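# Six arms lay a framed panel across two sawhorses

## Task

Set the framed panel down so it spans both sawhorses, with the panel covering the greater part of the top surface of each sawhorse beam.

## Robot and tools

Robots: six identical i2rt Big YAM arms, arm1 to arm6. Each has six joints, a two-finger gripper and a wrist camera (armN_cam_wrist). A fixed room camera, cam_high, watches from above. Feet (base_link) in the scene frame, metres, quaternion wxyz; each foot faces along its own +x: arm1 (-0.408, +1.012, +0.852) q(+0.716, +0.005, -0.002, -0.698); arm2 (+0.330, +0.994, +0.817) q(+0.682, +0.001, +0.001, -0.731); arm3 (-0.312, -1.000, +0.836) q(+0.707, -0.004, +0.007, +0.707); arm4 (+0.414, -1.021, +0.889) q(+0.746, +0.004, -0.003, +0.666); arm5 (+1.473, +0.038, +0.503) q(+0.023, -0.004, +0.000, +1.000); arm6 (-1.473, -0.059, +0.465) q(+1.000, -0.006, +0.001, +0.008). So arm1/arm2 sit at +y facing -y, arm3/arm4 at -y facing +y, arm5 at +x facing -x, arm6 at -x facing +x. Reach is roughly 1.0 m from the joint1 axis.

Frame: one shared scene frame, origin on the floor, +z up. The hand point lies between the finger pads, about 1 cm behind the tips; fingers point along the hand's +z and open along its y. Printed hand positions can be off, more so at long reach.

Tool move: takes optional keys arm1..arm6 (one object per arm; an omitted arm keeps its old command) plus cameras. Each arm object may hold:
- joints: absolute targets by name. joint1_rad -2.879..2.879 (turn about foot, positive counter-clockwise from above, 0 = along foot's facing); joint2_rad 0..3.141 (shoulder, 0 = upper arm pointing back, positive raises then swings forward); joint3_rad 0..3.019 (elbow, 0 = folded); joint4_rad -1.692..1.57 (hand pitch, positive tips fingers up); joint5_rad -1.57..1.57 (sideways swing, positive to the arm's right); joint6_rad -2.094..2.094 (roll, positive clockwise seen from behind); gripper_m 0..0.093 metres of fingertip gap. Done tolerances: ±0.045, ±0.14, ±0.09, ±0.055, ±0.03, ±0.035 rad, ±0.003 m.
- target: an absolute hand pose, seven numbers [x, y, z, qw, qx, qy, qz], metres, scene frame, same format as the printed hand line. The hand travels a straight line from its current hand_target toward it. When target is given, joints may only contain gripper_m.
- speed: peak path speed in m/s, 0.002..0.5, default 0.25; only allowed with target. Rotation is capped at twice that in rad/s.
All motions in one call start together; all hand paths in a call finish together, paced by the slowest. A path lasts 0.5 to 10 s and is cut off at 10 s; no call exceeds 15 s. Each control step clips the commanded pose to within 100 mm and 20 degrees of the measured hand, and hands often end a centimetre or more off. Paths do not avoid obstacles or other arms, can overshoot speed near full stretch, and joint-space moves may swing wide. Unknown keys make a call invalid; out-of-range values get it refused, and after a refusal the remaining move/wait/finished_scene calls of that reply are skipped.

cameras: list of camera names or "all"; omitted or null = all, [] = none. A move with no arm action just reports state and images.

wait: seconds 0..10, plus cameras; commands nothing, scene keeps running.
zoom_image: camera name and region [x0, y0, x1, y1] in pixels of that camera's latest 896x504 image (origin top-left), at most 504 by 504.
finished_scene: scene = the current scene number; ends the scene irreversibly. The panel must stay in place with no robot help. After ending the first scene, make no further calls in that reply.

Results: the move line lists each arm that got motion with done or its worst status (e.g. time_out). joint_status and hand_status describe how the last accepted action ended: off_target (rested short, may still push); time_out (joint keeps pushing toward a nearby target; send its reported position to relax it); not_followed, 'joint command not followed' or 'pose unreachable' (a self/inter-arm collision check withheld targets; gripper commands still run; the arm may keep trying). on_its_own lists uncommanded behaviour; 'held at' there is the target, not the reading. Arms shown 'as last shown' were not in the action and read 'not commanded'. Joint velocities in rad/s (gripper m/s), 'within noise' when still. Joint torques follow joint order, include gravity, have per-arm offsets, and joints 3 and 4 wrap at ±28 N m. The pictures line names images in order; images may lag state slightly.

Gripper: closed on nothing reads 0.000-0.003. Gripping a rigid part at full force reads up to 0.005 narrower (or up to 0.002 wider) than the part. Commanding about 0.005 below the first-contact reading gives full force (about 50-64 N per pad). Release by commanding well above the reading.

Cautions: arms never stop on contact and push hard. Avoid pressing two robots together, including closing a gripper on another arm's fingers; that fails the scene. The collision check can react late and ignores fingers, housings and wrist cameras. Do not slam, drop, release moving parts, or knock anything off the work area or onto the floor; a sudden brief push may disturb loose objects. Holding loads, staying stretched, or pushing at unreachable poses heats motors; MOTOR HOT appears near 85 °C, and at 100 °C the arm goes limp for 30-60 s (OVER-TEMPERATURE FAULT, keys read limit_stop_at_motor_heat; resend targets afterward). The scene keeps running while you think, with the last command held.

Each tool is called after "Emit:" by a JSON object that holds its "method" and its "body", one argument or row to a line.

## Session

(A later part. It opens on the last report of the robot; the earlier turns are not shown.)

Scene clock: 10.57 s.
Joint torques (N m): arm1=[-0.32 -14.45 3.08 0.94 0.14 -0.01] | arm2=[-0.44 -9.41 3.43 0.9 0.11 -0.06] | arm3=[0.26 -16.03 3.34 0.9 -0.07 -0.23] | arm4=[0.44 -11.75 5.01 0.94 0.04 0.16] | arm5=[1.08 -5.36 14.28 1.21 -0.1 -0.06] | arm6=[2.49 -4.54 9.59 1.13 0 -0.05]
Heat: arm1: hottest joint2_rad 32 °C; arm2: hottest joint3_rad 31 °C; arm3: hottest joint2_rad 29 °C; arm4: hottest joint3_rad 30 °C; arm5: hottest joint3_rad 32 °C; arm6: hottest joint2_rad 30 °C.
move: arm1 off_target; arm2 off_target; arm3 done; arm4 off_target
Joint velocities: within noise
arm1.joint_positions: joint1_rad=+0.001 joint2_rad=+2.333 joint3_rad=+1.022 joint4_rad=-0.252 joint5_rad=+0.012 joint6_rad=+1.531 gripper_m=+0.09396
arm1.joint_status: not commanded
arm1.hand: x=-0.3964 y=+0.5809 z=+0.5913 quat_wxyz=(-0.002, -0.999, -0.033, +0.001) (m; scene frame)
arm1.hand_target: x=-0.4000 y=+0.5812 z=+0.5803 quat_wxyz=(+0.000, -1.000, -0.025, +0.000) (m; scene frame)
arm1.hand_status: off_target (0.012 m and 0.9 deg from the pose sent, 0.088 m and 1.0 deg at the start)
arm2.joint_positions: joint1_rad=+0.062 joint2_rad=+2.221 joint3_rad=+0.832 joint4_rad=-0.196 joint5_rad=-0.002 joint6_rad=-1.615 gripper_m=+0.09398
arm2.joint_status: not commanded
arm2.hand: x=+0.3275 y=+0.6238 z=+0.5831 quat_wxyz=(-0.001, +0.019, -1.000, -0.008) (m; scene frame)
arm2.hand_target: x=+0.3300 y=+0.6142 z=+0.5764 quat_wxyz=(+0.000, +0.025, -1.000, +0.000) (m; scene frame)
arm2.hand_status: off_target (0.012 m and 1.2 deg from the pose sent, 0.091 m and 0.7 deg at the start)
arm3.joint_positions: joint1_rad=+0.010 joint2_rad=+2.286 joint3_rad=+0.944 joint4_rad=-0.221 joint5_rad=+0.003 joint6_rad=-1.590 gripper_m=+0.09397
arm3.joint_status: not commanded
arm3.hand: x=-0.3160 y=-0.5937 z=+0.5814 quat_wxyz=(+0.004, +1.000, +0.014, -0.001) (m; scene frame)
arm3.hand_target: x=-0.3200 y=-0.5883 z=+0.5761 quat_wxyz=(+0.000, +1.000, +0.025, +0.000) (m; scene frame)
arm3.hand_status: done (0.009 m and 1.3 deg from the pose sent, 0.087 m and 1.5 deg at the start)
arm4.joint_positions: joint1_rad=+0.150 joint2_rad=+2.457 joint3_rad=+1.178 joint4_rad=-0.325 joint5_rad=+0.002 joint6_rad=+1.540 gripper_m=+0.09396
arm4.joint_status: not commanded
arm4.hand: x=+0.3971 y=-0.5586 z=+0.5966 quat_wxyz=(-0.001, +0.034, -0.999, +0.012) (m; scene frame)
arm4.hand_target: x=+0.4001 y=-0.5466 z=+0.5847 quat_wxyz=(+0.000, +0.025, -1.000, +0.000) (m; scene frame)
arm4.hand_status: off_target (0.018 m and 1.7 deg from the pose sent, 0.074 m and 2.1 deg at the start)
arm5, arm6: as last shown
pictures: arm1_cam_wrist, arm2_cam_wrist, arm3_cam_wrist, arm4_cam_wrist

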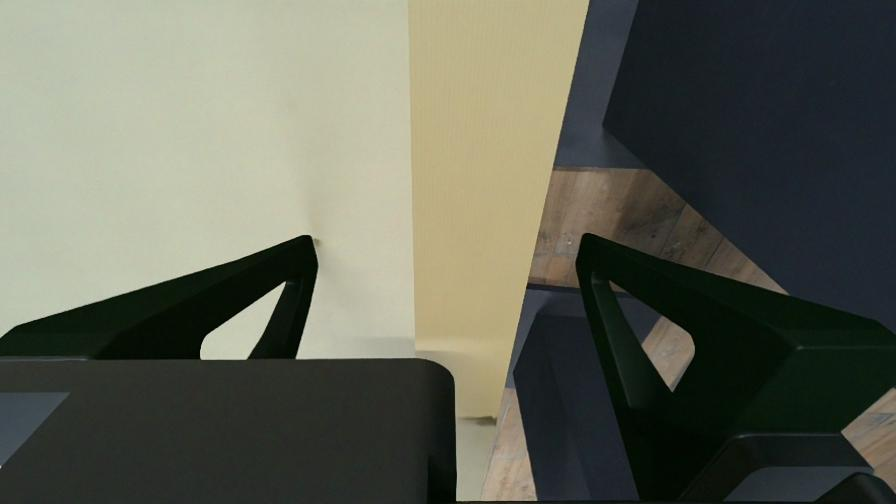

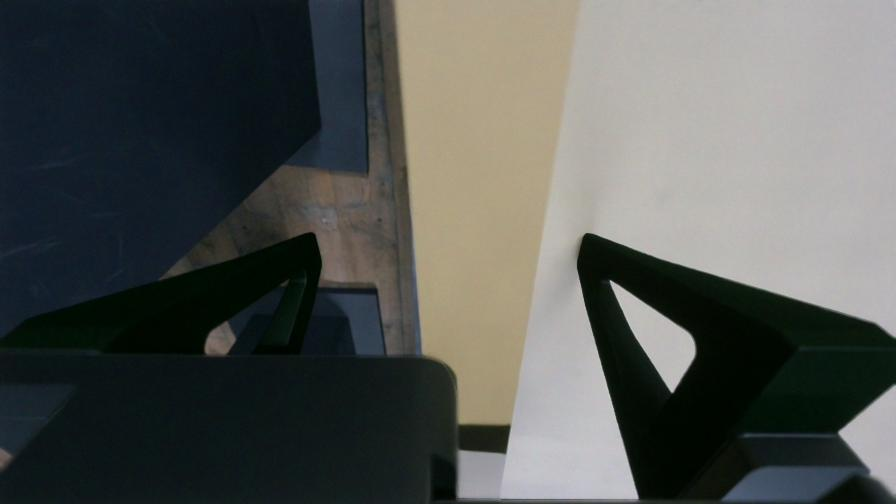

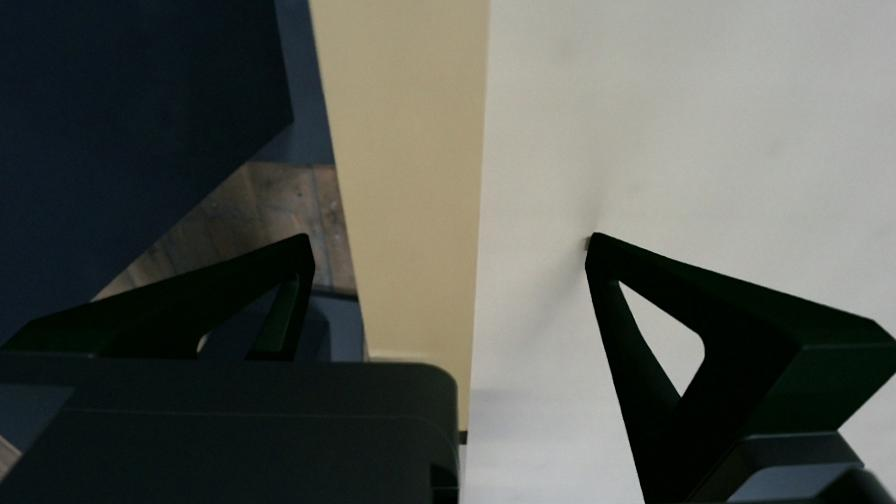

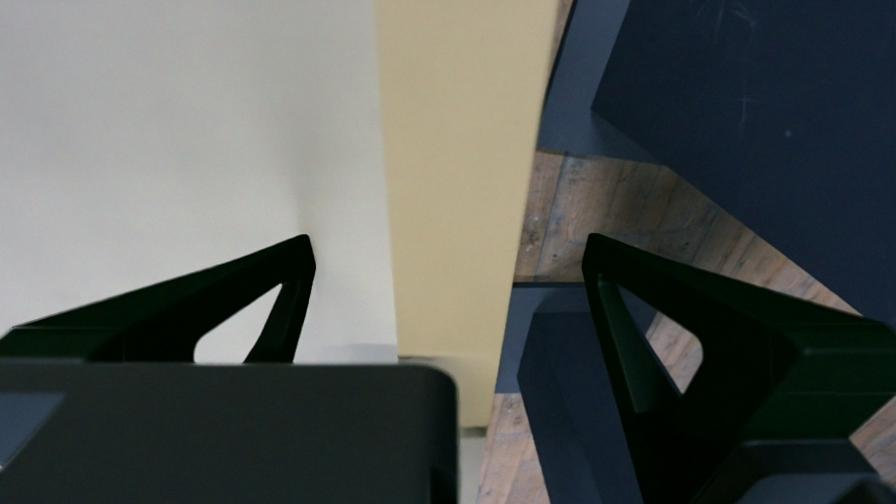

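Good. Close.

Emit:
{"method": "move", "body": {
  "arm1": {"joints":{"gripper_m":0.04}},
  "arm2": {"joints":{"gripper_m":0.04}},
  "arm3": {"joints":{"gripper_m":0.04}},
  "arm4": {"joints":{"gripper_m":0.04}},
  "cameras": []
}}

Emit:
{"method": "move", "body": {
  "arm1": {"joints":{"gripper_m":0.022}},
  "arm2": {"joints":{"gripper_m":0.022}},
  "arm3": {"joints":{"gripper_m":0.022}},
  "arm4": {"joints":{"gripper_m":0.022}},
  "cameras": []
}}

Emit:
{"method": "move", "body": {
  "arm1": {"joints":{"gripper_m":0.01}},
  "arm2": {"joints":{"gripper_m":0.01}},
  "arm3": {"joints":{"gripper_m":0.01}},
  "arm4": {"joints":{"gripper_m":0.01}},
  "cameras": ["arm1_cam_wrist","arm2_cam_wrist","arm3_cam_wrist","arm4_cam_wrist"]
}}

Scene clock: 11.87 s.
Joint torques (N m): arm1=[-0.32 -14.45 3.08 0.95 0.14 -0.01] | arm2=[-0.5 -9.52 2.84 0.62 0.11 -0.06] | arm3=[0.32 -16.09 3.36 0.9 -0.07 -0.23] | arm4=[0.32 -12.81 3.11 0.43 0.08 -0.02] | arm5=[1.08 -5.36 14.28 1.22 -0.1 -0.06] | arm6=[2.43 -4.54 9.61 1.11 0 -0.05]
Heat: arm1: hottest joint2_rad 32 °C; arm2: hottest joint3_rad 31 °C; arm3: hottest joint2_rad 29 °C; arm4: hottest joint3_rad 30 °C; arm5: hottest joint3_rad 33 °C; arm6: hottest joint2_rad 30 °C.
move: arm1 done; arm2 done; arm3 done; arm4 done
Joint velocities: within noise
arm1.joint_positions: joint1_rad=+0.001 joint2_rad=+2.333 joint3_rad=+1.022 joint4_rad=-0.252 joint5_rad=+0.012 joint6_rad=+1.531 gripper_m=+0.04009
arm1.joint_status: all done
arm1.hand: x=-0.3964 y=+0.5809 z=+0.5913 quat_wxyz=(-0.002, -0.999, -0.033, +0.001) (m; scene frame)
arm1.hand_target: x=-0.4000 y=+0.5812 z=+0.5803 quat_wxyz=(+0.000, -1.000, -0.025, +0.000) (m; scene frame)
arm1.hand_status: not commanded
arm2.joint_positions: joint1_rad=+0.062 joint2_rad=+2.222 joint3_rad=+0.841 joint4_rad=-0.188 joint5_rad=-0.002 joint6_rad=-1.615 gripper_m=+0.04014
arm2.joint_status: all done
arm2.hand: x=+0.3274 y=+0.6166 z=+0.5834 quat_wxyz=(-0.001, +0.019, -1.000, +0.000) (m; scene frame)
arm2.hand_target: x=+0.3300 y=+0.6144 z=+0.5763 quat_wxyz=(+0.000, +0.025, -1.000, +0.000) (m; scene frame)
arm2.hand_status: not commanded
arm3.joint_positions: joint1_rad=+0.010 joint2_rad=+2.286 joint3_rad=+0.944 joint4_rad=-0.221 joint5_rad=+0.003 joint6_rad=-1.590 gripper_m=+0.04011
arm3.joint_status: all done
arm3.hand: x=-0.3160 y=-0.5937 z=+0.5814 quat_wxyz=(+0.004, +1.000, +0.014, -0.001) (m; scene frame)
arm3.hand_target: x=-0.3199 y=-0.5883 z=+0.5761 quat_wxyz=(+0.000, +1.000, +0.025, +0.000) (m; scene frame)
arm3.hand_status: not commanded
arm4.joint_positions: joint1_rad=+0.150 joint2_rad=+2.467 joint3_rad=+1.204 joint4_rad=-0.311 joint5_rad=+0.001 joint6_rad=+1.556 gripper_m=+0.04016
arm4.joint_status: all done
arm4.hand: x=+0.3964 y=-0.5441 z=+0.5948 quat_wxyz=(+0.000, +0.026, -1.000, -0.003) (m; scene frame)
arm4.hand_target: x=+0.4001 y=-0.5467 z=+0.5847 quat_wxyz=(+0.000, +0.025, -1.000, +0.000) (m; scene frame)
arm4.hand_status: not commanded
arm5, arm6: as last shown
pictures: none
No camera images: "cameras" was empty.

Scene clock: 12.47 s.
Joint torques (N m): arm1=[-0.26 -14.45 3.07 0.94 0.14 -0.01] | arm2=[-0.44 -9.58 2.84 0.64 0.11 -0.06] | arm3=[0.26 -16.26 3.32 0.98 -0.08 -0.23] | arm4=[0.5 -12.57 3.82 0.92 0.08 -0.08] | arm5=[1.03 -5.42 14.3 1.21 -0.1 -0.06] | arm6=[2.49 -4.54 9.62 1.11 0 -0.05]
Heat: arm1: hottest joint2_rad 32 °C; arm2: hottest joint3_rad 31 °C; arm3: hottest joint2_rad 29 °C; arm4: hottest joint3_rad 30 °C; arm5: hottest joint3_rad 33 °C; arm6: hottest joint2_rad 30 °C.
move: arm1 done; arm2 done; arm3 done; arm4 done
Joint velocities: within noise
arm1.joint_positions: joint1_rad=+0.001 joint2_rad=+2.333 joint3_rad=+1.022 joint4_rad=-0.252 joint5_rad=+0.012 joint6_rad=+1.531 gripper_m=+0.02213
arm1.joint_status: all done
arm1.hand: x=-0.3964 y=+0.5809 z=+0.5913 quat_wxyz=(-0.002, -0.999, -0.033, +0.001) (m; scene frame)
arm1.hand_target: x=-0.3999 y=+0.5812 z=+0.5803 quat_wxyz=(+0.000, -1.000, -0.025, +0.000) (m; scene frame)
arm1.hand_status: not commanded
arm2.joint_positions: joint1_rad=+0.062 joint2_rad=+2.222 joint3_rad=+0.841 joint4_rad=-0.188 joint5_rad=-0.002 joint6_rad=-1.615 gripper_m=+0.02219
arm2.joint_status: all done
arm2.hand: x=+0.3274 y=+0.6166 z=+0.5834 quat_wxyz=(-0.001, +0.019, -1.000, +0.000) (m; scene frame)
arm2.hand_target: x=+0.3300 y=+0.6144 z=+0.5763 quat_wxyz=(+0.000, +0.025, -1.000, +0.000) (m; scene frame)
arm2.hand_status: not commanded
arm3.joint_positions: joint1_rad=+0.010 joint2_rad=+2.288 joint3_rad=+0.944 joint4_rad=-0.224 joint5_rad=+0.003 joint6_rad=-1.590 gripper_m=+0.02217
arm3.joint_status: all done
arm3.hand: x=-0.3159 y=-0.5954 z=+0.5804 quat_wxyz=(+0.007, +1.000, +0.015, -0.001) (m; scene frame)
arm3.hand_target: x=-0.3200 y=-0.5882 z=+0.5762 quat_wxyz=(+0.000, +1.000, +0.025, +0.000) (m; scene frame)
arm3.hand_status: not commanded
arm4.joint_positions: joint1_rad=+0.150 joint2_rad=+2.467 joint3_rad=+1.194 joint4_rad=-0.325 joint5_rad=+0.001 joint6_rad=+1.561 gripper_m=+0.02229
arm4.joint_status: all done
arm4.hand: x=+0.3967 y=-0.5536 z=+0.5937 quat_wxyz=(+0.000, +0.023, -1.000, +0.009) (m; scene frame)
arm4.hand_target: x=+0.4001 y=-0.5465 z=+0.5848 quat_wxyz=(+0.000, +0.025, -1.000, +0.000) (m; scene frame)
arm4.hand_status: not commanded
arm5, arm6: as last shown
pictures: none
No camera images: "cameras" was empty.

Scene clock: 12.97 s.
Joint torques (N m): arm1=[-0.21 -14.45 3.18 0.95 0.26 -0.19] | arm2=[-0.5 -9.58 2.81 0.62 0.07 0.01] | arm3=[0.26 -16.21 3.36 1.14 -0.09 -0.23] | arm4=[0.44 -12.45 4.16 0.57 0.09 -0.1] | arm5=[1.03 -5.36 14.28 1.21 -0.1 -0.06] | arm6=[2.43 -4.54 9.61 1.11 0 -0.05]
Heat: arm1: hottest joint2_rad 32 °C; arm2: hottest joint3_rad 31 °C; arm3: hottest joint2_rad 29 °C; arm4: hottest joint3_rad 30 °C; arm5: hottest joint3_rad 33 °C; arm6: hottest joint2_rad 30 °C.
move: arm1 off_target; arm2 off_target; arm3 off_target; arm4 off_target
Joint velocities: within noise
arm1.joint_positions: joint1_rad=+0.000 joint2_rad=+2.333 joint3_rad=+1.020 joint4_rad=-0.252 joint5_rad=+0.009 joint6_rad=+1.549 gripper_m=+0.01749
arm1.joint_status: gripper_m off_target (ended at +0.01752, target +0.01000)
arm1.hand: x=-0.3964 y=+0.5819 z=+0.5912 quat_wxyz=(-0.001, -1.000, -0.023, +0.000) (m; scene frame)
arm1.hand_target: x=-0.3999 y=+0.5812 z=+0.5803 quat_wxyz=(+0.000, -1.000, -0.025, +0.000) (m; scene frame)
arm1.hand_status: not commanded
arm2.joint_positions: joint1_rad=+0.062 joint2_rad=+2.222 joint3_rad=+0.841 joint4_rad=-0.188 joint5_rad=-0.001 joint6_rad=-1.622 gripper_m=+0.01790
arm2.joint_status: gripper_m off_target (ended at +0.01793, target +0.01000)
arm2.hand: x=+0.3273 y=+0.6166 z=+0.5834 quat_wxyz=(+0.000, +0.022, -1.000, +0.000) (m; scene frame)
arm2.hand_target: x=+0.3300 y=+0.6143 z=+0.5764 quat_wxyz=(+0.000, +0.025, -1.000, +0.000) (m; scene frame)
arm2.hand_status: not commanded
arm3.joint_positions: joint1_rad=+0.010 joint2_rad=+2.288 joint3_rad=+0.943 joint4_rad=-0.228 joint5_rad=+0.003 joint6_rad=-1.590 gripper_m=+0.01814
arm3.joint_status: gripper_m off_target (ended at +0.01817, target +0.01000)
arm3.hand: x=-0.3159 y=-0.5968 z=+0.5803 quat_wxyz=(+0.009, +1.000, +0.015, -0.001) (m; scene frame)
arm3.hand_target: x=-0.3200 y=-0.5882 z=+0.5762 quat_wxyz=(+0.000, +1.000, +0.025, +0.000) (m; scene frame)
arm3.hand_status: not commanded
arm4.joint_positions: joint1_rad=+0.150 joint2_rad=+2.466 joint3_rad=+1.188 joint4_rad=-0.316 joint5_rad=+0.000 joint6_rad=+1.563 gripper_m=+0.02045
arm4.joint_status: gripper_m off_target (ended at +0.02047, target +0.01000)
arm4.hand: x=+0.3967 y=-0.5540 z=+0.5938 quat_wxyz=(+0.000, +0.023, -1.000, +0.007) (m; scene frame)
arm4.hand_target: x=+0.4001 y=-0.5467 z=+0.5848 quat_wxyz=(+0.000, +0.025, -1.000, +0.000) (m; scene frame)
arm4.hand_status: not commanded
arm5, arm6: as last shown
arm6.hand: x=-1.0994 y=-0.0535 z=+1.0873 quat_wxyz=(-0.375, -0.002, -0.927, +0.003) (m; scene frame)
pictures: arm1_cam_wrist, arm2_cam_wrist, arm3_cam_wrist, arm4_cam_wrist

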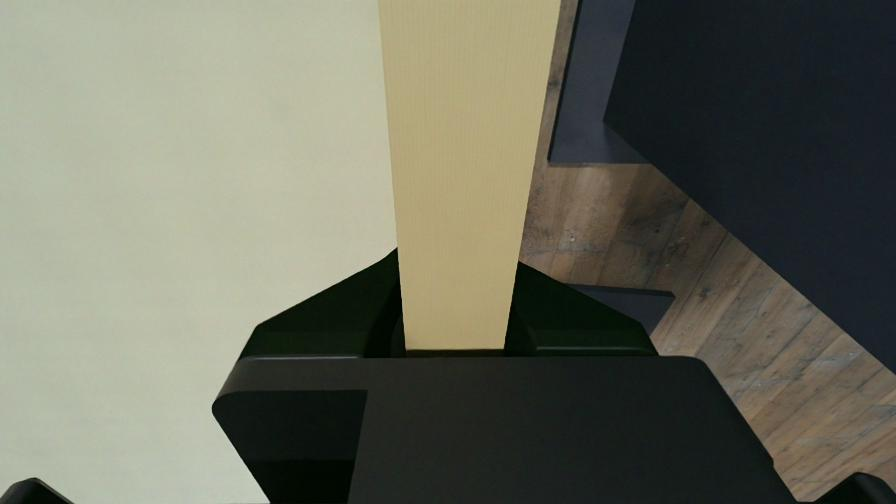

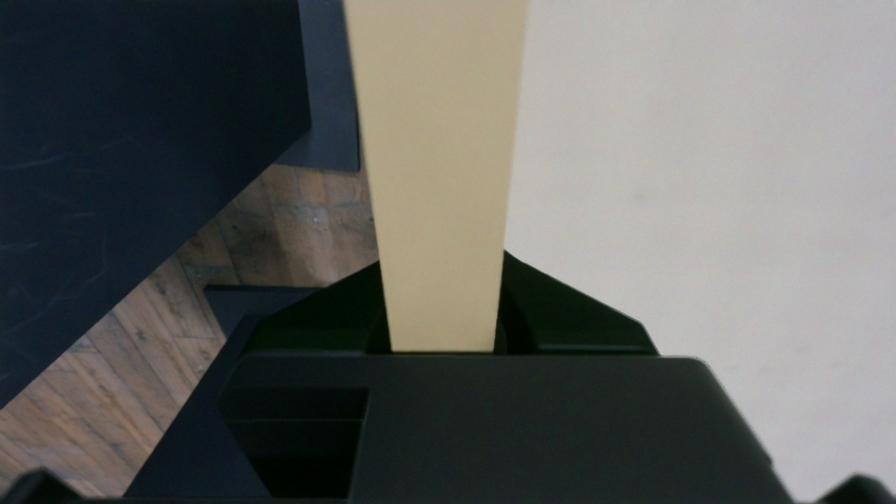

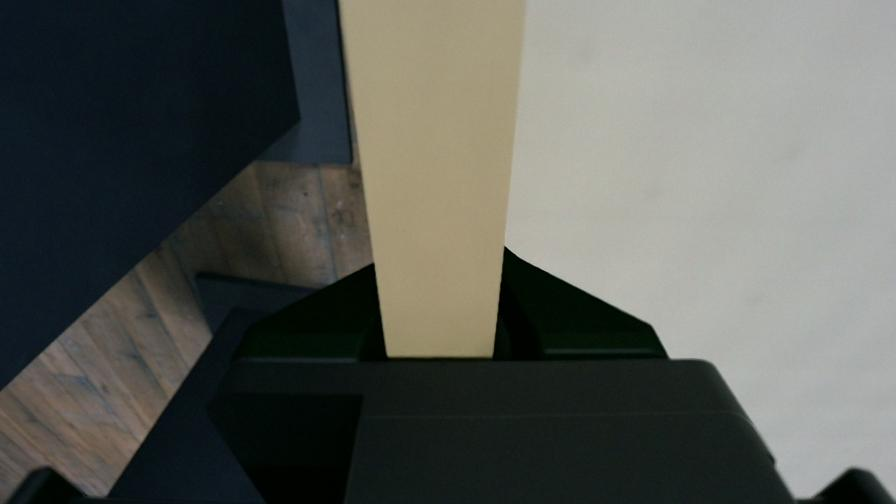

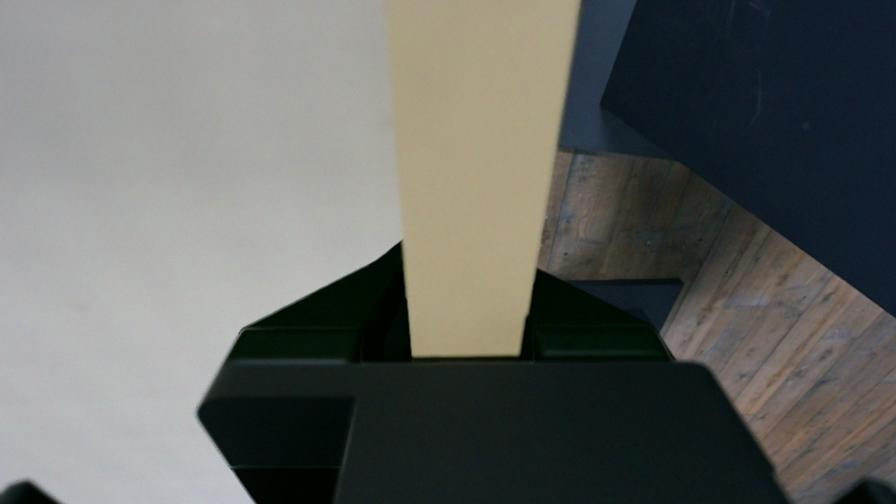

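Emit:
{"method": "move", "body": {
  "arm1": {"target":[-0.397,0.580,0.634,0,0.99975,0.023,0],"speed":0.08},
  "arm2": {"target":[0.329,0.615,0.632,0,-0.022,0.99975,0],"speed":0.08},
  "arm3": {"target":[-0.317,-0.593,0.630,0,0.9998,0.018,0],"speed":0.08},
  "arm4": {"target":[0.399,-0.552,0.636,0,-0.023,0.99975,0],"speed":0.08},
  "arm5": {"target":[1.2,0.03,0.62,0,0.99,0,-0.13],"speed":0.2},
  "arm6": {"target":[-1.2,0.0,0.62,0.13,0,0.99,0],"speed":0.2},
  "cameras": ["cam_high"]
}}

Emit:
{"method": "move", "body": {
  "arm1": {"target":[-0.39,0.580,0.85,0,0.99975,0.023,0],"speed":0.12},
  "arm2": {"target":[0.336,0.615,0.85,0,-0.022,0.99975,0],"speed":0.12},
  "arm3": {"target":[-0.310,-0.593,0.848,0,0.9998,0.018,0],"speed":0.12},
  "arm4": {"target":[0.406,-0.552,0.85,0,-0.023,0.99975,0],"speed":0.12},
  "arm5": {"target":[1.18,0.03,0.43,0,0.966,0,-0.259],"speed":0.2},
  "arm6": {"target":[-1.18,0.0,0.43,0.259,0,0.966,0],"speed":0.2},
  "cameras": ["arm5_cam_wrist","arm6_cam_wrist","cam_high"]
}}

Scene clock: 16.93 s.
Joint torques (N m): arm1=[0.5 -23.77 0.28 -1.81 0.27 -0.09] | arm2=[-0.73 -19.43 0.1 -2.25 0.04 0.06] | arm3=[-0.21 -27.11 -0.47 -2 -0.24 -0.17] | arm4=[0.73 -21.01 0.14 -2.21 0.06 -0.03] | arm5=[1.08 -2.49 10.81 1.46 -0.11 0.04] | arm6=[2.43 -2.26 8.34 1.51 0.1 0.01]
Heat: arm1: hottest joint2_rad 33 °C; arm2: hottest joint3_rad 31 °C; arm3: hottest joint2_rad 30 °C; arm4: hottest joint3_rad 30 °C; arm5: hottest joint3_rad 33 °C; arm6: hottest joint2_rad 30 °C.
move: arm1 off_target; arm2 off_target; arm3 off_target; arm4 off_target; arm5 done; arm6 done
Joint velocities: within noise
arm1.joint_positions: joint1_rad=+0.000 joint2_rad=+2.323 joint3_rad=+1.015 joint4_rad=-0.267 joint5_rad=+0.009 joint6_rad=+1.551 gripper_m=+0.01749
arm1.joint_status: not commanded
arm1.hand: x=-0.3965 y=+0.5854 z=+0.5944 quat_wxyz=(+0.004, -1.000, -0.022, +0.000) (m; scene frame)
arm1.hand_target: x=-0.3969 y=+0.5804 z=+0.6301 quat_wxyz=(+0.000, -1.000, -0.023, +0.000) (m; scene frame)
arm1.hand_status: off_target (0.040 m and 0.5 deg from the pose sent, 0.043 m and 0.2 deg at the start)
arm2.joint_positions: joint1_rad=+0.062 joint2_rad=+2.200 joint3_rad=+0.833 joint4_rad=-0.219 joint5_rad=+0.000 joint6_rad=-1.625 gripper_m=+0.01790
arm2.joint_status: not commanded
arm2.hand: x=+0.3272 y=+0.6213 z=+0.5907 quat_wxyz=(+0.000, +0.024, -1.000, -0.008) (m; scene frame)
arm2.hand_target: x=+0.3289 y=+0.6157 z=+0.6269 quat_wxyz=(+0.000, +0.022, -1.000, +0.000) (m; scene frame)
arm2.hand_status: off_target (0.042 m and 1.0 deg from the pose sent, 0.049 m and 0.1 deg at the start)
arm3.joint_positions: joint1_rad=+0.010 joint2_rad=+2.282 joint3_rad=+0.930 joint4_rad=-0.228 joint5_rad=+0.007 joint6_rad=-1.590 gripper_m=+0.01814
arm3.joint_status: not commanded
arm3.hand: x=-0.3152 y=-0.6025 z=+0.5819 quat_wxyz=(+0.012, +1.000, +0.015, +0.001) (m; scene frame)
arm3.hand_target: x=-0.3169 y=-0.5938 z=+0.6239 quat_wxyz=(+0.000, +1.000, +0.018, +0.000) (m; scene frame)
arm3.hand_status: off_target (0.049 m and 1.5 deg from the pose sent, 0.050 m and 1.1 deg at the start)
arm4.joint_positions: joint1_rad=+0.150 joint2_rad=+2.445 joint3_rad=+1.166 joint4_rad=-0.299 joint5_rad=+0.001 joint6_rad=+1.564 gripper_m=+0.01939
arm4.joint_status: not commanded
arm4.hand: x=+0.3969 y=-0.5549 z=+0.6006 quat_wxyz=(+0.000, +0.022, -1.000, -0.001) (m; scene frame)
arm4.hand_target: x=+0.3990 y=-0.5522 z=+0.6330 quat_wxyz=(+0.000, +0.023, -1.000, +0.000) (m; scene frame)
arm4.hand_status: off_target (0.036 m and 0.2 deg from the pose sent, 0.042 m and 0.7 deg at the start)
arm5.joint_positions: joint1_rad=+0.075 joint2_rad=+0.892 joint3_rad=+0.617 joint4_rad=-1.019 joint5_rad=+0.012 joint6_rad=+0.036 gripper_m=+0.09396
arm5.joint_status: not commanded
arm5.hand: x=+1.1998 y=+0.0324 z=+0.6264 quat_wxyz=(-0.001, +0.991, -0.005, -0.134) (m; scene frame)
arm5.hand_target: x=+1.2001 y=+0.0301 z=+0.6202 quat_wxyz=(+0.000, +0.991, +0.000, -0.130) (m; scene frame)
arm5.hand_status: done (0.007 m and 0.7 deg from the pose sent, 0.475 m and 23.4 deg at the start)
arm6.joint_positions: joint1_rad=+0.217 joint2_rad=+0.890 joint3_rad=+0.706 joint4_rad=-1.134 joint5_rad=+0.053 joint6_rad=+0.226 gripper_m=+0.09396
arm6.joint_status: not commanded
arm6.hand: x=-1.2044 y=-0.0035 z=+0.6216 quat_wxyz=(-0.128, +0.001, -0.992, +0.002) (m; scene frame)
arm6.hand_target: x=-1.2002 y=+0.0000 z=+0.6201 quat_wxyz=(-0.130, +0.000, -0.991, +0.000) (m; scene frame)
arm6.hand_status: done (0.006 m and 0.4 deg from the pose sent, 0.481 m and 29.1 deg at the start)
pictures: cam_high

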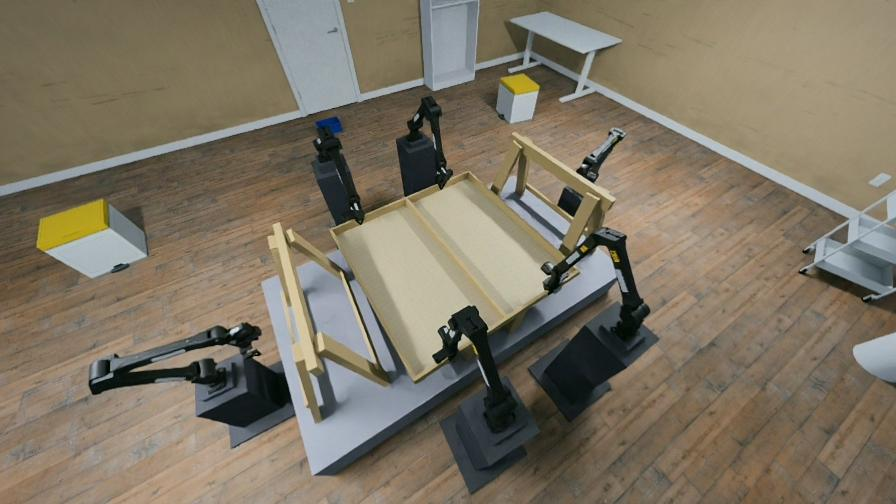

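Scene clock: 19.77 s.
Joint torques (N m): arm1=[1.85 -20.78 8.32 -3.11 0.38 0.04] | arm2=[0.5 -15.91 9.66 -4.18 -0.06 0.28] | arm3=[-0.62 -23.94 7.99 -4.23 -0.46 -0.2] | arm4=[0.44 -18.61 7.1 -3.59 0 -0.04] | arm5=[1.08 -5.13 3.67 1.98 0.12 0.03] | arm6=[2.43 -3.9 4.78 1.95 0.29 0]
Heat: arm1: hottest joint2_rad 33 °C; arm2: hottest joint3_rad 31 °C; arm3: hottest joint2_rad 30 °C; arm4: hottest joint3_rad 30 °C; arm5: hottest joint3_rad 33 °C; arm6: hottest joint2_rad 30 °C.
move: arm1 off_target; arm2 off_target; arm3 off_target; arm4 off_target; arm5 done; arm6 done
Joint velocities: within noise
arm1.joint_positions: joint1_rad=+0.003 joint2_rad=+1.799 joint3_rad=+0.957 joint4_rad=-0.751 joint5_rad=+0.006 joint6_rad=+1.558 gripper_m=+0.01749
arm1.joint_status: not commanded
arm1.hand: x=-0.3968 y=+0.5898 z=+0.8022 quat_wxyz=(+0.013, -1.000, -0.021, -0.002) (m; scene frame)
arm1.hand_target: x=-0.3903 y=+0.5807 z=+0.8464 quat_wxyz=(-0.001, -1.000, -0.023, +0.000) (m; scene frame)
arm1.hand_status: off_target (0.049 m and 1.5 deg from the pose sent, 0.256 m and 0.5 deg at the start)
arm2.joint_positions: joint1_rad=+0.066 joint2_rad=+1.629 joint3_rad=+0.821 joint4_rad=-0.784 joint5_rad=+0.001 joint6_rad=-1.631 gripper_m=+0.01790
arm2.joint_status: not commanded
arm2.hand: x=+0.3284 y=+0.6238 z=+0.7965 quat_wxyz=(+0.000, +0.029, -1.000, -0.012) (m; scene frame)
arm2.hand_target: x=+0.3355 y=+0.6154 z=+0.8446 quat_wxyz=(-0.001, +0.022, -1.000, +0.003) (m; scene frame)
arm2.hand_status: off_target (0.055 m and 1.6 deg from the pose sent, 0.259 m and 1.0 deg at the start)
arm3.joint_positions: joint1_rad=+0.002 joint2_rad=+1.735 joint3_rad=+0.898 joint4_rad=-0.738 joint5_rad=+0.012 joint6_rad=-1.601 gripper_m=+0.01813
arm3.joint_status: not commanded
arm3.hand: x=-0.3098 y=-0.5952 z=+0.7906 quat_wxyz=(+0.010, +1.000, +0.016, +0.003) (m; scene frame)
arm3.hand_target: x=-0.3099 y=-0.5929 z=+0.8414 quat_wxyz=(-0.002, +1.000, +0.018, +0.000) (m; scene frame)
arm3.hand_status: off_target (0.057 m and 1.3 deg from the pose sent, 0.266 m and 1.5 deg at the start)
arm4.joint_positions: joint1_rad=+0.138 joint2_rad=+1.944 joint3_rad=+1.069 joint4_rad=-0.708 joint5_rad=+0.003 joint6_rad=+1.552 gripper_m=+0.01948
arm4.joint_status: not commanded
arm4.hand: x=+0.4027 y=-0.5554 z=+0.8102 quat_wxyz=(-0.001, +0.022, -1.000, +0.001) (m; scene frame)
arm4.hand_target: x=+0.4058 y=-0.5521 z=+0.8475 quat_wxyz=(+0.000, +0.023, -1.000, -0.001) (m; scene frame)
arm4.hand_status: off_target (0.040 m and 0.2 deg from the pose sent, 0.250 m and 0.2 deg at the start)
arm5.joint_positions: joint1_rad=+0.078 joint2_rad=+1.499 joint3_rad=+0.218 joint4_rad=+0.253 joint5_rad=+0.017 joint6_rad=+0.036 gripper_m=+0.09396
arm5.joint_status: not commanded
arm5.hand: x=+1.1741 y=+0.0316 z=+0.4350 quat_wxyz=(+0.001, +0.964, -0.005, -0.264) (m; scene frame)
arm5.hand_target: x=+1.1801 y=+0.0301 z=+0.4302 quat_wxyz=(+0.000, +0.966, +0.000, -0.259) (m; scene frame)
arm5.hand_status: done (0.008 m and 0.8 deg from the pose sent, 0.197 m and 14.6 deg at the start)
arm6.joint_positions: joint1_rad=+0.251 joint2_rad=+1.295 joint3_rad=+0.255 joint4_rad=-0.023 joint5_rad=+0.126 joint6_rad=+0.236 gripper_m=+0.09396
arm6.joint_status: not commanded
arm6.hand: x=-1.1807 y=-0.0024 z=+0.4321 quat_wxyz=(-0.257, +0.001, -0.966, +0.002) (m; scene frame)
arm6.hand_target: x=-1.1801 y=+0.0000 z=+0.4300 quat_wxyz=(-0.259, +0.000, -0.966, +0.000) (m; scene frame)
arm6.hand_status: done (0.003 m and 0.3 deg from the pose sent, 0.193 m and 15.4 deg at the start)
pictures: arm5_cam_wrist, arm6_cam_wrist, cam_high

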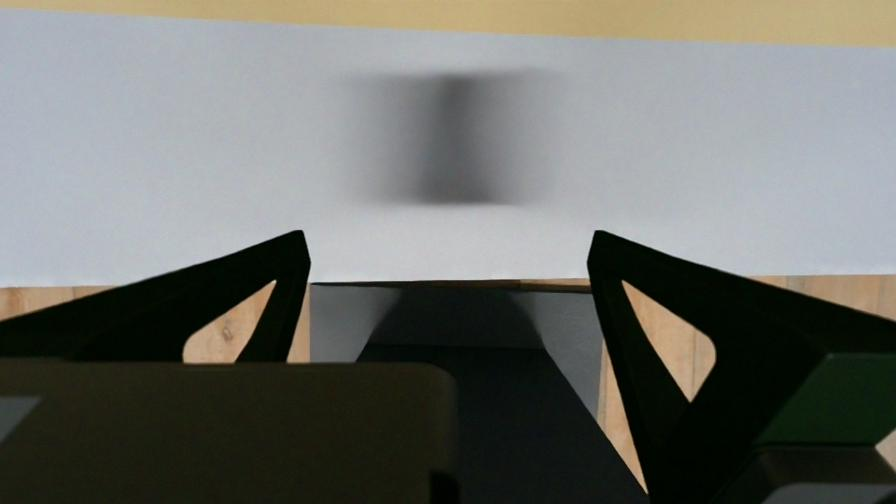

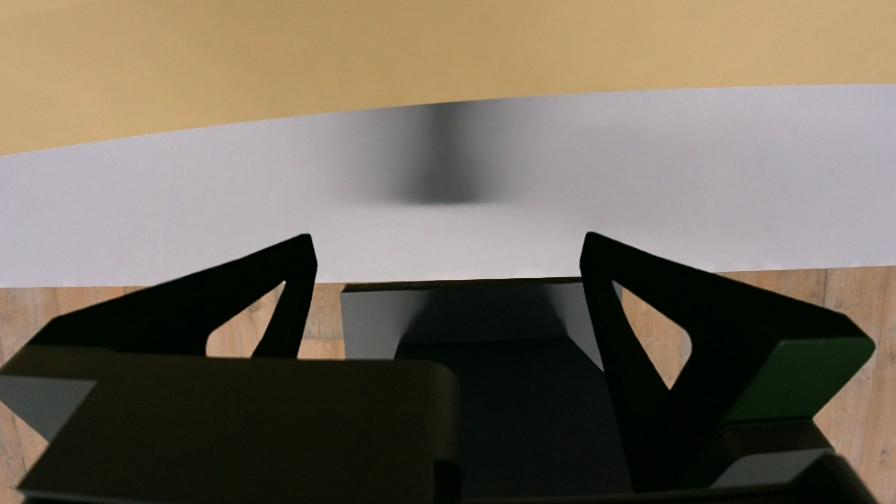

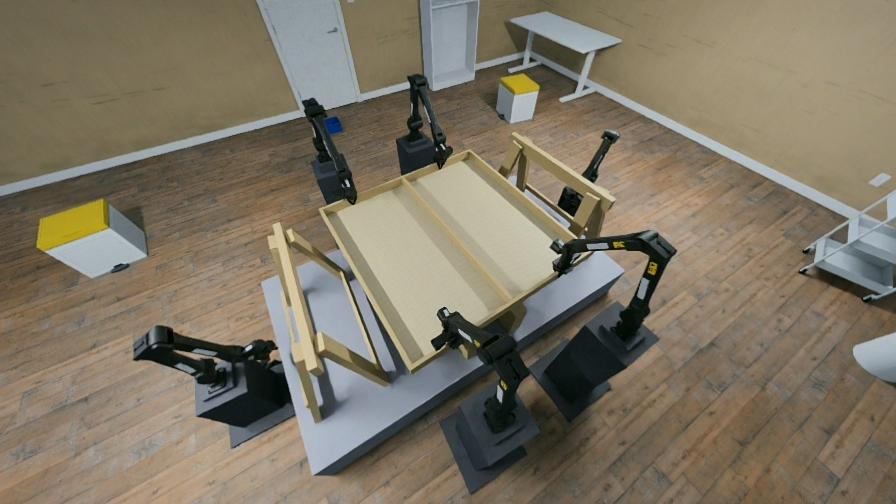

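Emit:
{"method": "move", "body": {
  "arm1": {"target":[-0.368,0.580,1.108,0,0.99975,0.023,0],"speed":0.12},
  "arm2": {"target":[0.358,0.615,1.108,0,-0.022,0.99975,0],"speed":0.12},
  "arm3": {"target":[-0.288,-0.593,1.110,0,0.9998,0.018,0],"speed":0.12},
  "arm4": {"target":[0.428,-0.552,1.10,0,-0.023,0.99975,0],"speed":0.12},
  "arm5": {"target":[1.125,0.03,0.385,0,0.924,0,-0.383],"speed":0.1},
  "arm6": {"target":[-1.14,0.0,0.385,0.383,0,0.924,0],"speed":0.1},
  "cameras": ["arm5_cam_wrist","arm6_cam_wrist","cam_high"]
}}

Scene clock: 23.30 s.
Joint torques (N m): arm1=[1.67 -16.85 17.26 -3.22 0.27 0] | arm2=[0.09 -12.04 19.23 -4.56 -0.34 0.24] | arm3=[-0.5 -18.73 19.78 -4.82 -0.34 -0.19] | arm4=[0.62 -14.45 17.66 -3.96 -0.01 -0.04] | arm5=[0.85 -8.35 0.05 2.3 0.12 -0.05] | arm6=[2.32 -7.12 0.91 2.37 0.3 -0.2]
Heat: arm1: hottest joint2_rad 34 °C; arm2: hottest joint3_rad 33 °C; arm3: hottest joint2_rad 30 °C; arm4: hottest joint3_rad 31 °C; arm5: hottest joint3_rad 33 °C; arm6: hottest joint2_rad 30 °C.
move: arm1 off_target; arm2 off_target; arm3 off_target; arm4 off_target; arm5 done; arm6 done
Joint velocities: within noise
arm1.joint_positions: joint1_rad=+0.061 joint2_rad=+1.501 joint3_rad=+1.298 joint4_rad=-1.434 joint5_rad=+0.008 joint6_rad=+1.619 gripper_m=+0.01916
arm1.joint_status: not commanded
arm1.hand: x=-0.3752 y=+0.5920 z=+1.0396 quat_wxyz=(+0.035, -0.999, -0.019, +0.001) (m; scene frame)
arm1.hand_target: x=-0.3687 y=+0.5845 z=+1.1046 quat_wxyz=(-0.003, -1.000, -0.023, -0.001) (m; scene frame)
arm1.hand_status: off_target (0.070 m and 4.0 deg from the pose sent, 0.307 m and 1.5 deg at the start; pose on its path clipped on 12 of 97 steps)
arm2.joint_positions: joint1_rad=+0.127 joint2_rad=+1.368 joint3_rad=+1.217 joint4_rad=-1.486 joint5_rad=+0.008 joint6_rad=-1.573 gripper_m=+0.01986
arm2.joint_status: not commanded
arm2.hand: x=+0.3500 y=+0.6206 z=+1.0265 quat_wxyz=(+0.005, +0.030, -0.999, -0.034) (m; scene frame)
arm2.hand_target: x=+0.3567 y=+0.6204 z=+1.1016 quat_wxyz=(-0.001, +0.023, -1.000, +0.004) (m; scene frame)
arm2.hand_status: off_target (0.082 m and 4.0 deg from the pose sent, 0.313 m and 1.6 deg at the start; pose on its path clipped on 27 of 97 steps)
arm3.joint_positions: joint1_rad=-0.051 joint2_rad=+1.431 joint3_rad=+1.240 joint4_rad=-1.435 joint5_rad=+0.009 joint6_rad=-1.653 gripper_m=+0.02010
arm3.joint_status: not commanded
arm3.hand: x=-0.2882 y=-0.5997 z=+1.0244 quat_wxyz=(+0.035, +0.999, +0.016, +0.000) (m; scene frame)
arm3.hand_target: x=-0.2882 y=-0.5986 z=+1.1034 quat_wxyz=(-0.005, +1.000, +0.018, +0.001) (m; scene frame)
arm3.hand_status: off_target (0.086 m and 4.1 deg from the pose sent, 0.320 m and 1.3 deg at the start; pose on its path clipped on 40 of 97 steps)
arm4.joint_positions: joint1_rad=+0.091 joint2_rad=+1.608 joint3_rad=+1.305 joint4_rad=-1.330 joint5_rad=+0.004 joint6_rad=+1.504 gripper_m=+0.02233
arm4.joint_status: not commanded
arm4.hand: x=+0.4250 y=-0.5697 z=+1.0377 quat_wxyz=(+0.000, +0.022, -0.999, +0.027) (m; scene frame)
arm4.hand_target: x=+0.4278 y=-0.5561 z=+1.0978 quat_wxyz=(+0.000, +0.023, -1.000, -0.003) (m; scene frame)
arm4.hand_status: off_target (0.065 m and 3.0 deg from the pose sent, 0.291 m and 0.2 deg at the start)
arm5.joint_positions: joint1_rad=+0.078 joint2_rad=+2.051 joint3_rad=+0.253 joint4_rad=+1.017 joint5_rad=+0.023 joint6_rad=+0.036 gripper_m=+0.09396
arm5.joint_status: not commanded
arm5.hand: x=+1.1272 y=+0.0312 z=+0.3879 quat_wxyz=(+0.002, +0.925, -0.007, -0.381) (m; scene frame)
arm5.hand_target: x=+1.1250 y=+0.0300 z=+0.3850 quat_wxyz=(+0.000, +0.924, +0.000, -0.383) (m; scene frame)
arm5.hand_status: done (0.004 m and 0.9 deg from the pose sent, 0.070 m and 14.4 deg at the start)
arm6.joint_positions: joint1_rad=+0.251 joint2_rad=+1.814 joint3_rad=+0.214 joint4_rad=+0.795 joint5_rad=+0.184 joint6_rad=+0.214 gripper_m=+0.09396
arm6.joint_status: not commanded
arm6.hand: x=-1.1395 y=-0.0017 z=+0.3865 quat_wxyz=(-0.381, -0.007, -0.925, -0.001) (m; scene frame)
arm6.hand_target: x=-1.1400 y=+0.0000 z=+0.3851 quat_wxyz=(-0.383, +0.000, -0.924, +0.000) (m; scene frame)
arm6.hand_status: done (0.002 m and 0.9 deg from the pose sent, 0.062 m and 15.2 deg at the start)
pictures: arm5_cam_wrist, arm6_cam_wrist, cam_high

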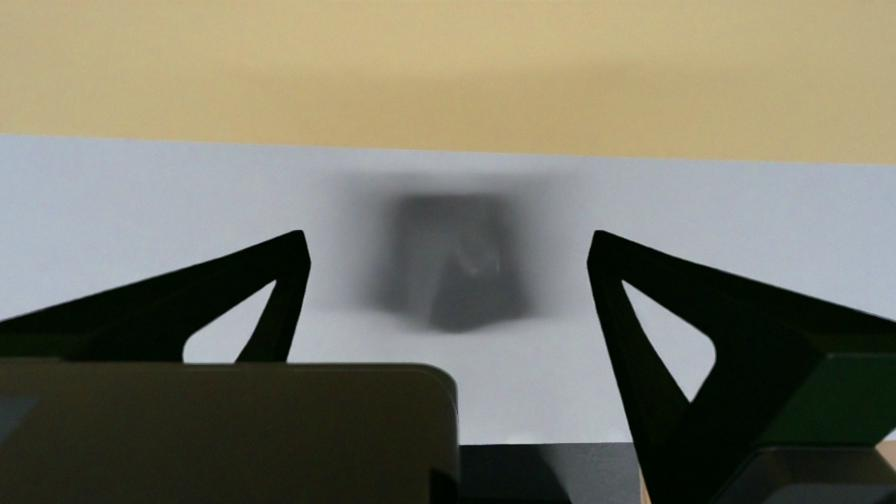

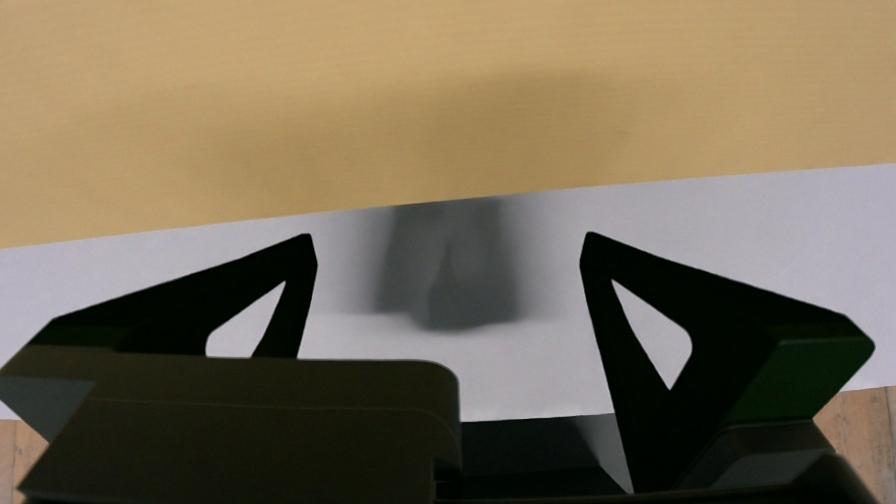

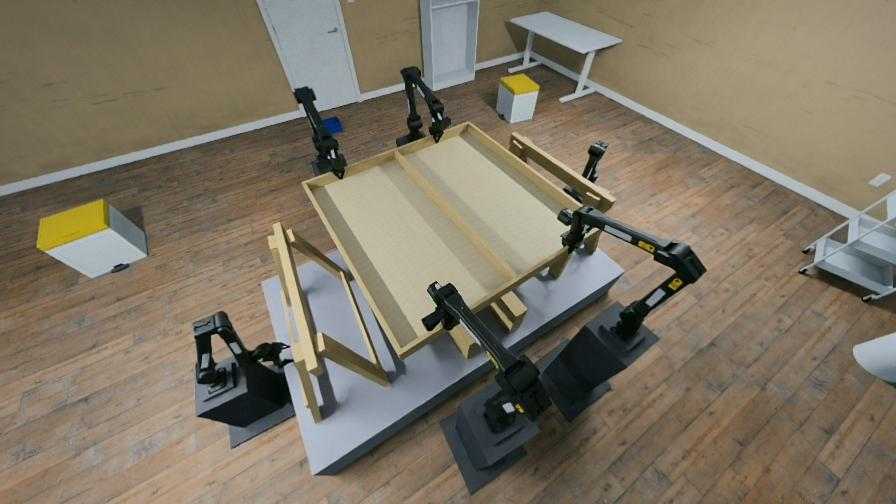

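Emit:
{"method": "move", "body": {
  "arm5": {"joints":{"joint2_rad":2.149,"joint3_rad":0.70,"joint4_rad":0.70}},
  "arm6": {"joints":{"joint1_rad":0.14,"joint2_rad":2.035,"joint3_rad":0.75,"joint4_rad":0.55,"joint5_rad":0.1,"joint6_rad":0.12}},
  "cameras": ["arm5_cam_wrist","arm6_cam_wrist","cam_high"]
}}

Scene clock: 25.00 s.
Joint torques (N m): arm1=[1.73 -16.85 17.25 -3.19 0.27 0] | arm2=[0.15 -12.1 19.26 -4.53 -0.34 0.25] | arm3=[-0.5 -18.67 19.78 -4.79 -0.34 -0.19] | arm4=[0.73 -14.27 17.66 -3.92 0 -0.03] | arm5=[0.91 -13.63 8.02 1.74 -0.22 -0.12] | arm6=[1.08 -16.21 5.65 1.61 0.17 -0.11]
Heat: arm1: hottest joint2_rad 34 °C; arm2: hottest joint3_rad 34 °C; arm3: hottest joint2_rad 30 °C; arm4: hottest joint3_rad 31 °C; arm5: hottest joint3_rad 33 °C; arm6: hottest joint2_rad 30 °C.
move: arm5 done; arm6 done
Joint velocities: within noise
arm1: as last shown
arm1.hand: x=-0.3752 y=+0.5921 z=+1.0397 quat_wxyz=(+0.035, -0.999, -0.019, +0.001) (m; scene frame)
arm1.hand_target: x=-0.3687 y=+0.5846 z=+1.1045 quat_wxyz=(-0.003, -1.000, -0.023, -0.001) (m; scene frame)
arm2.joint_positions: joint1_rad=+0.127 joint2_rad=+1.368 joint3_rad=+1.218 joint4_rad=-1.487 joint5_rad=+0.008 joint6_rad=-1.573 gripper_m=+0.01986
arm2.joint_status: not commanded
arm2.hand: x=+0.3500 y=+0.6206 z=+1.0267 quat_wxyz=(+0.005, +0.030, -0.999, -0.034) (m; scene frame)
arm2.hand_target: x=+0.3568 y=+0.6204 z=+1.1016 quat_wxyz=(-0.001, +0.023, -1.000, +0.004) (m; scene frame)
arm2.hand_status: not commanded
arm3.joint_positions: joint1_rad=-0.051 joint2_rad=+1.431 joint3_rad=+1.240 joint4_rad=-1.436 joint5_rad=+0.009 joint6_rad=-1.654 gripper_m=+0.02012
arm3.joint_status: not commanded
arm3.hand: x=-0.2882 y=-0.5997 z=+1.0246 quat_wxyz=(+0.036, +0.999, +0.016, +0.000) (m; scene frame)
arm3.hand_target: x=-0.2882 y=-0.5986 z=+1.1034 quat_wxyz=(-0.004, +1.000, +0.018, +0.001) (m; scene frame)
arm3.hand_status: not commanded
arm4.joint_positions: joint1_rad=+0.091 joint2_rad=+1.608 joint3_rad=+1.305 joint4_rad=-1.330 joint5_rad=+0.004 joint6_rad=+1.504 gripper_m=+0.02235
arm4.joint_status: not commanded
arm4.hand: x=+0.4250 y=-0.5698 z=+1.0378 quat_wxyz=(+0.000, +0.022, -0.999, +0.027) (m; scene frame)
arm4.hand_target: x=+0.4277 y=-0.5561 z=+1.0977 quat_wxyz=(+0.000, +0.023, -1.000, -0.003) (m; scene frame)
arm4.hand_status: not commanded
arm5.joint_positions: joint1_rad=+0.077 joint2_rad=+2.137 joint3_rad=+0.638 joint4_rad=+0.697 joint5_rad=+0.030 joint6_rad=+0.045 gripper_m=+0.09396
arm5.joint_status: all done
arm5.hand: x=+0.9922 y=+0.0287 z=+0.3535 quat_wxyz=(+0.000, +0.928, -0.012, -0.372) (m; scene frame)
arm5.hand_target: x=+0.9608 y=+0.0242 z=+0.3610 quat_wxyz=(+0.000, +0.918, +0.000, -0.396) (m; scene frame)
arm5.hand_status: not commanded
arm6.joint_positions: joint1_rad=+0.149 joint2_rad=+2.042 joint3_rad=+0.719 joint4_rad=+0.549 joint5_rad=+0.099 joint6_rad=+0.122 gripper_m=+0.09396
arm6.joint_status: all done
arm6.hand: x=-0.9535 y=+0.0089 z=+0.3566 quat_wxyz=(-0.389, +0.003, -0.921, -0.005) (m; scene frame)
arm6.hand_target: x=-0.9343 y=+0.0068 z=+0.3692 quat_wxyz=(-0.407, -0.001, -0.914, -0.006) (m; scene frame)
arm6.hand_status: not commanded
pictures: arm5_cam_wrist, arm6_cam_wrist, cam_high

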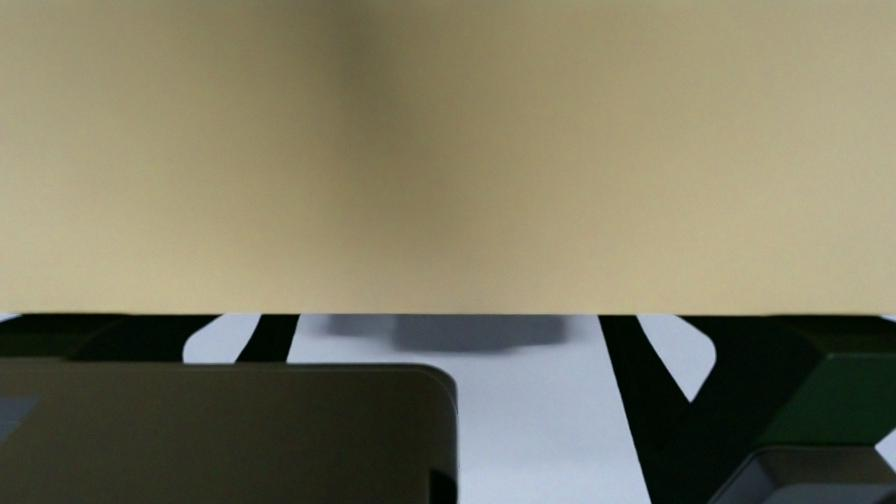

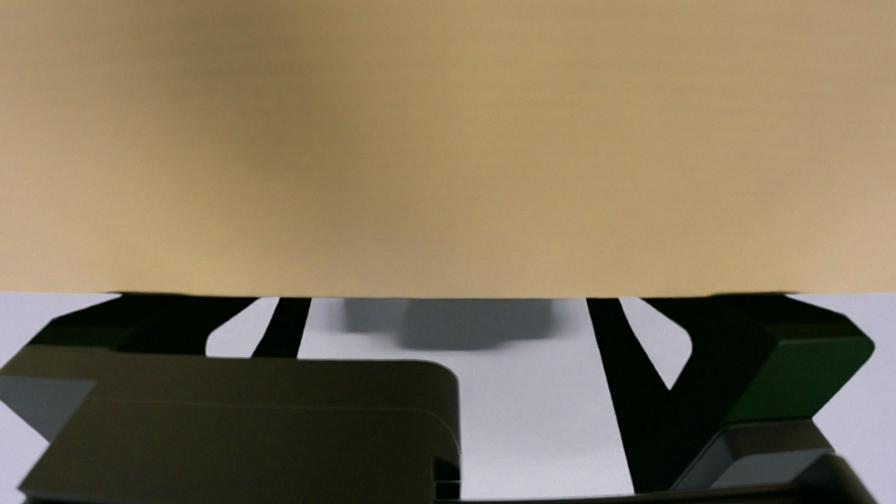

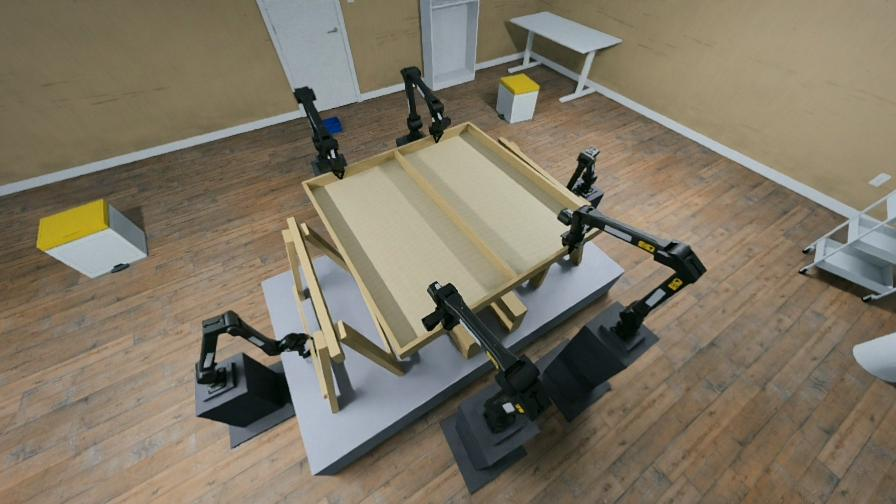

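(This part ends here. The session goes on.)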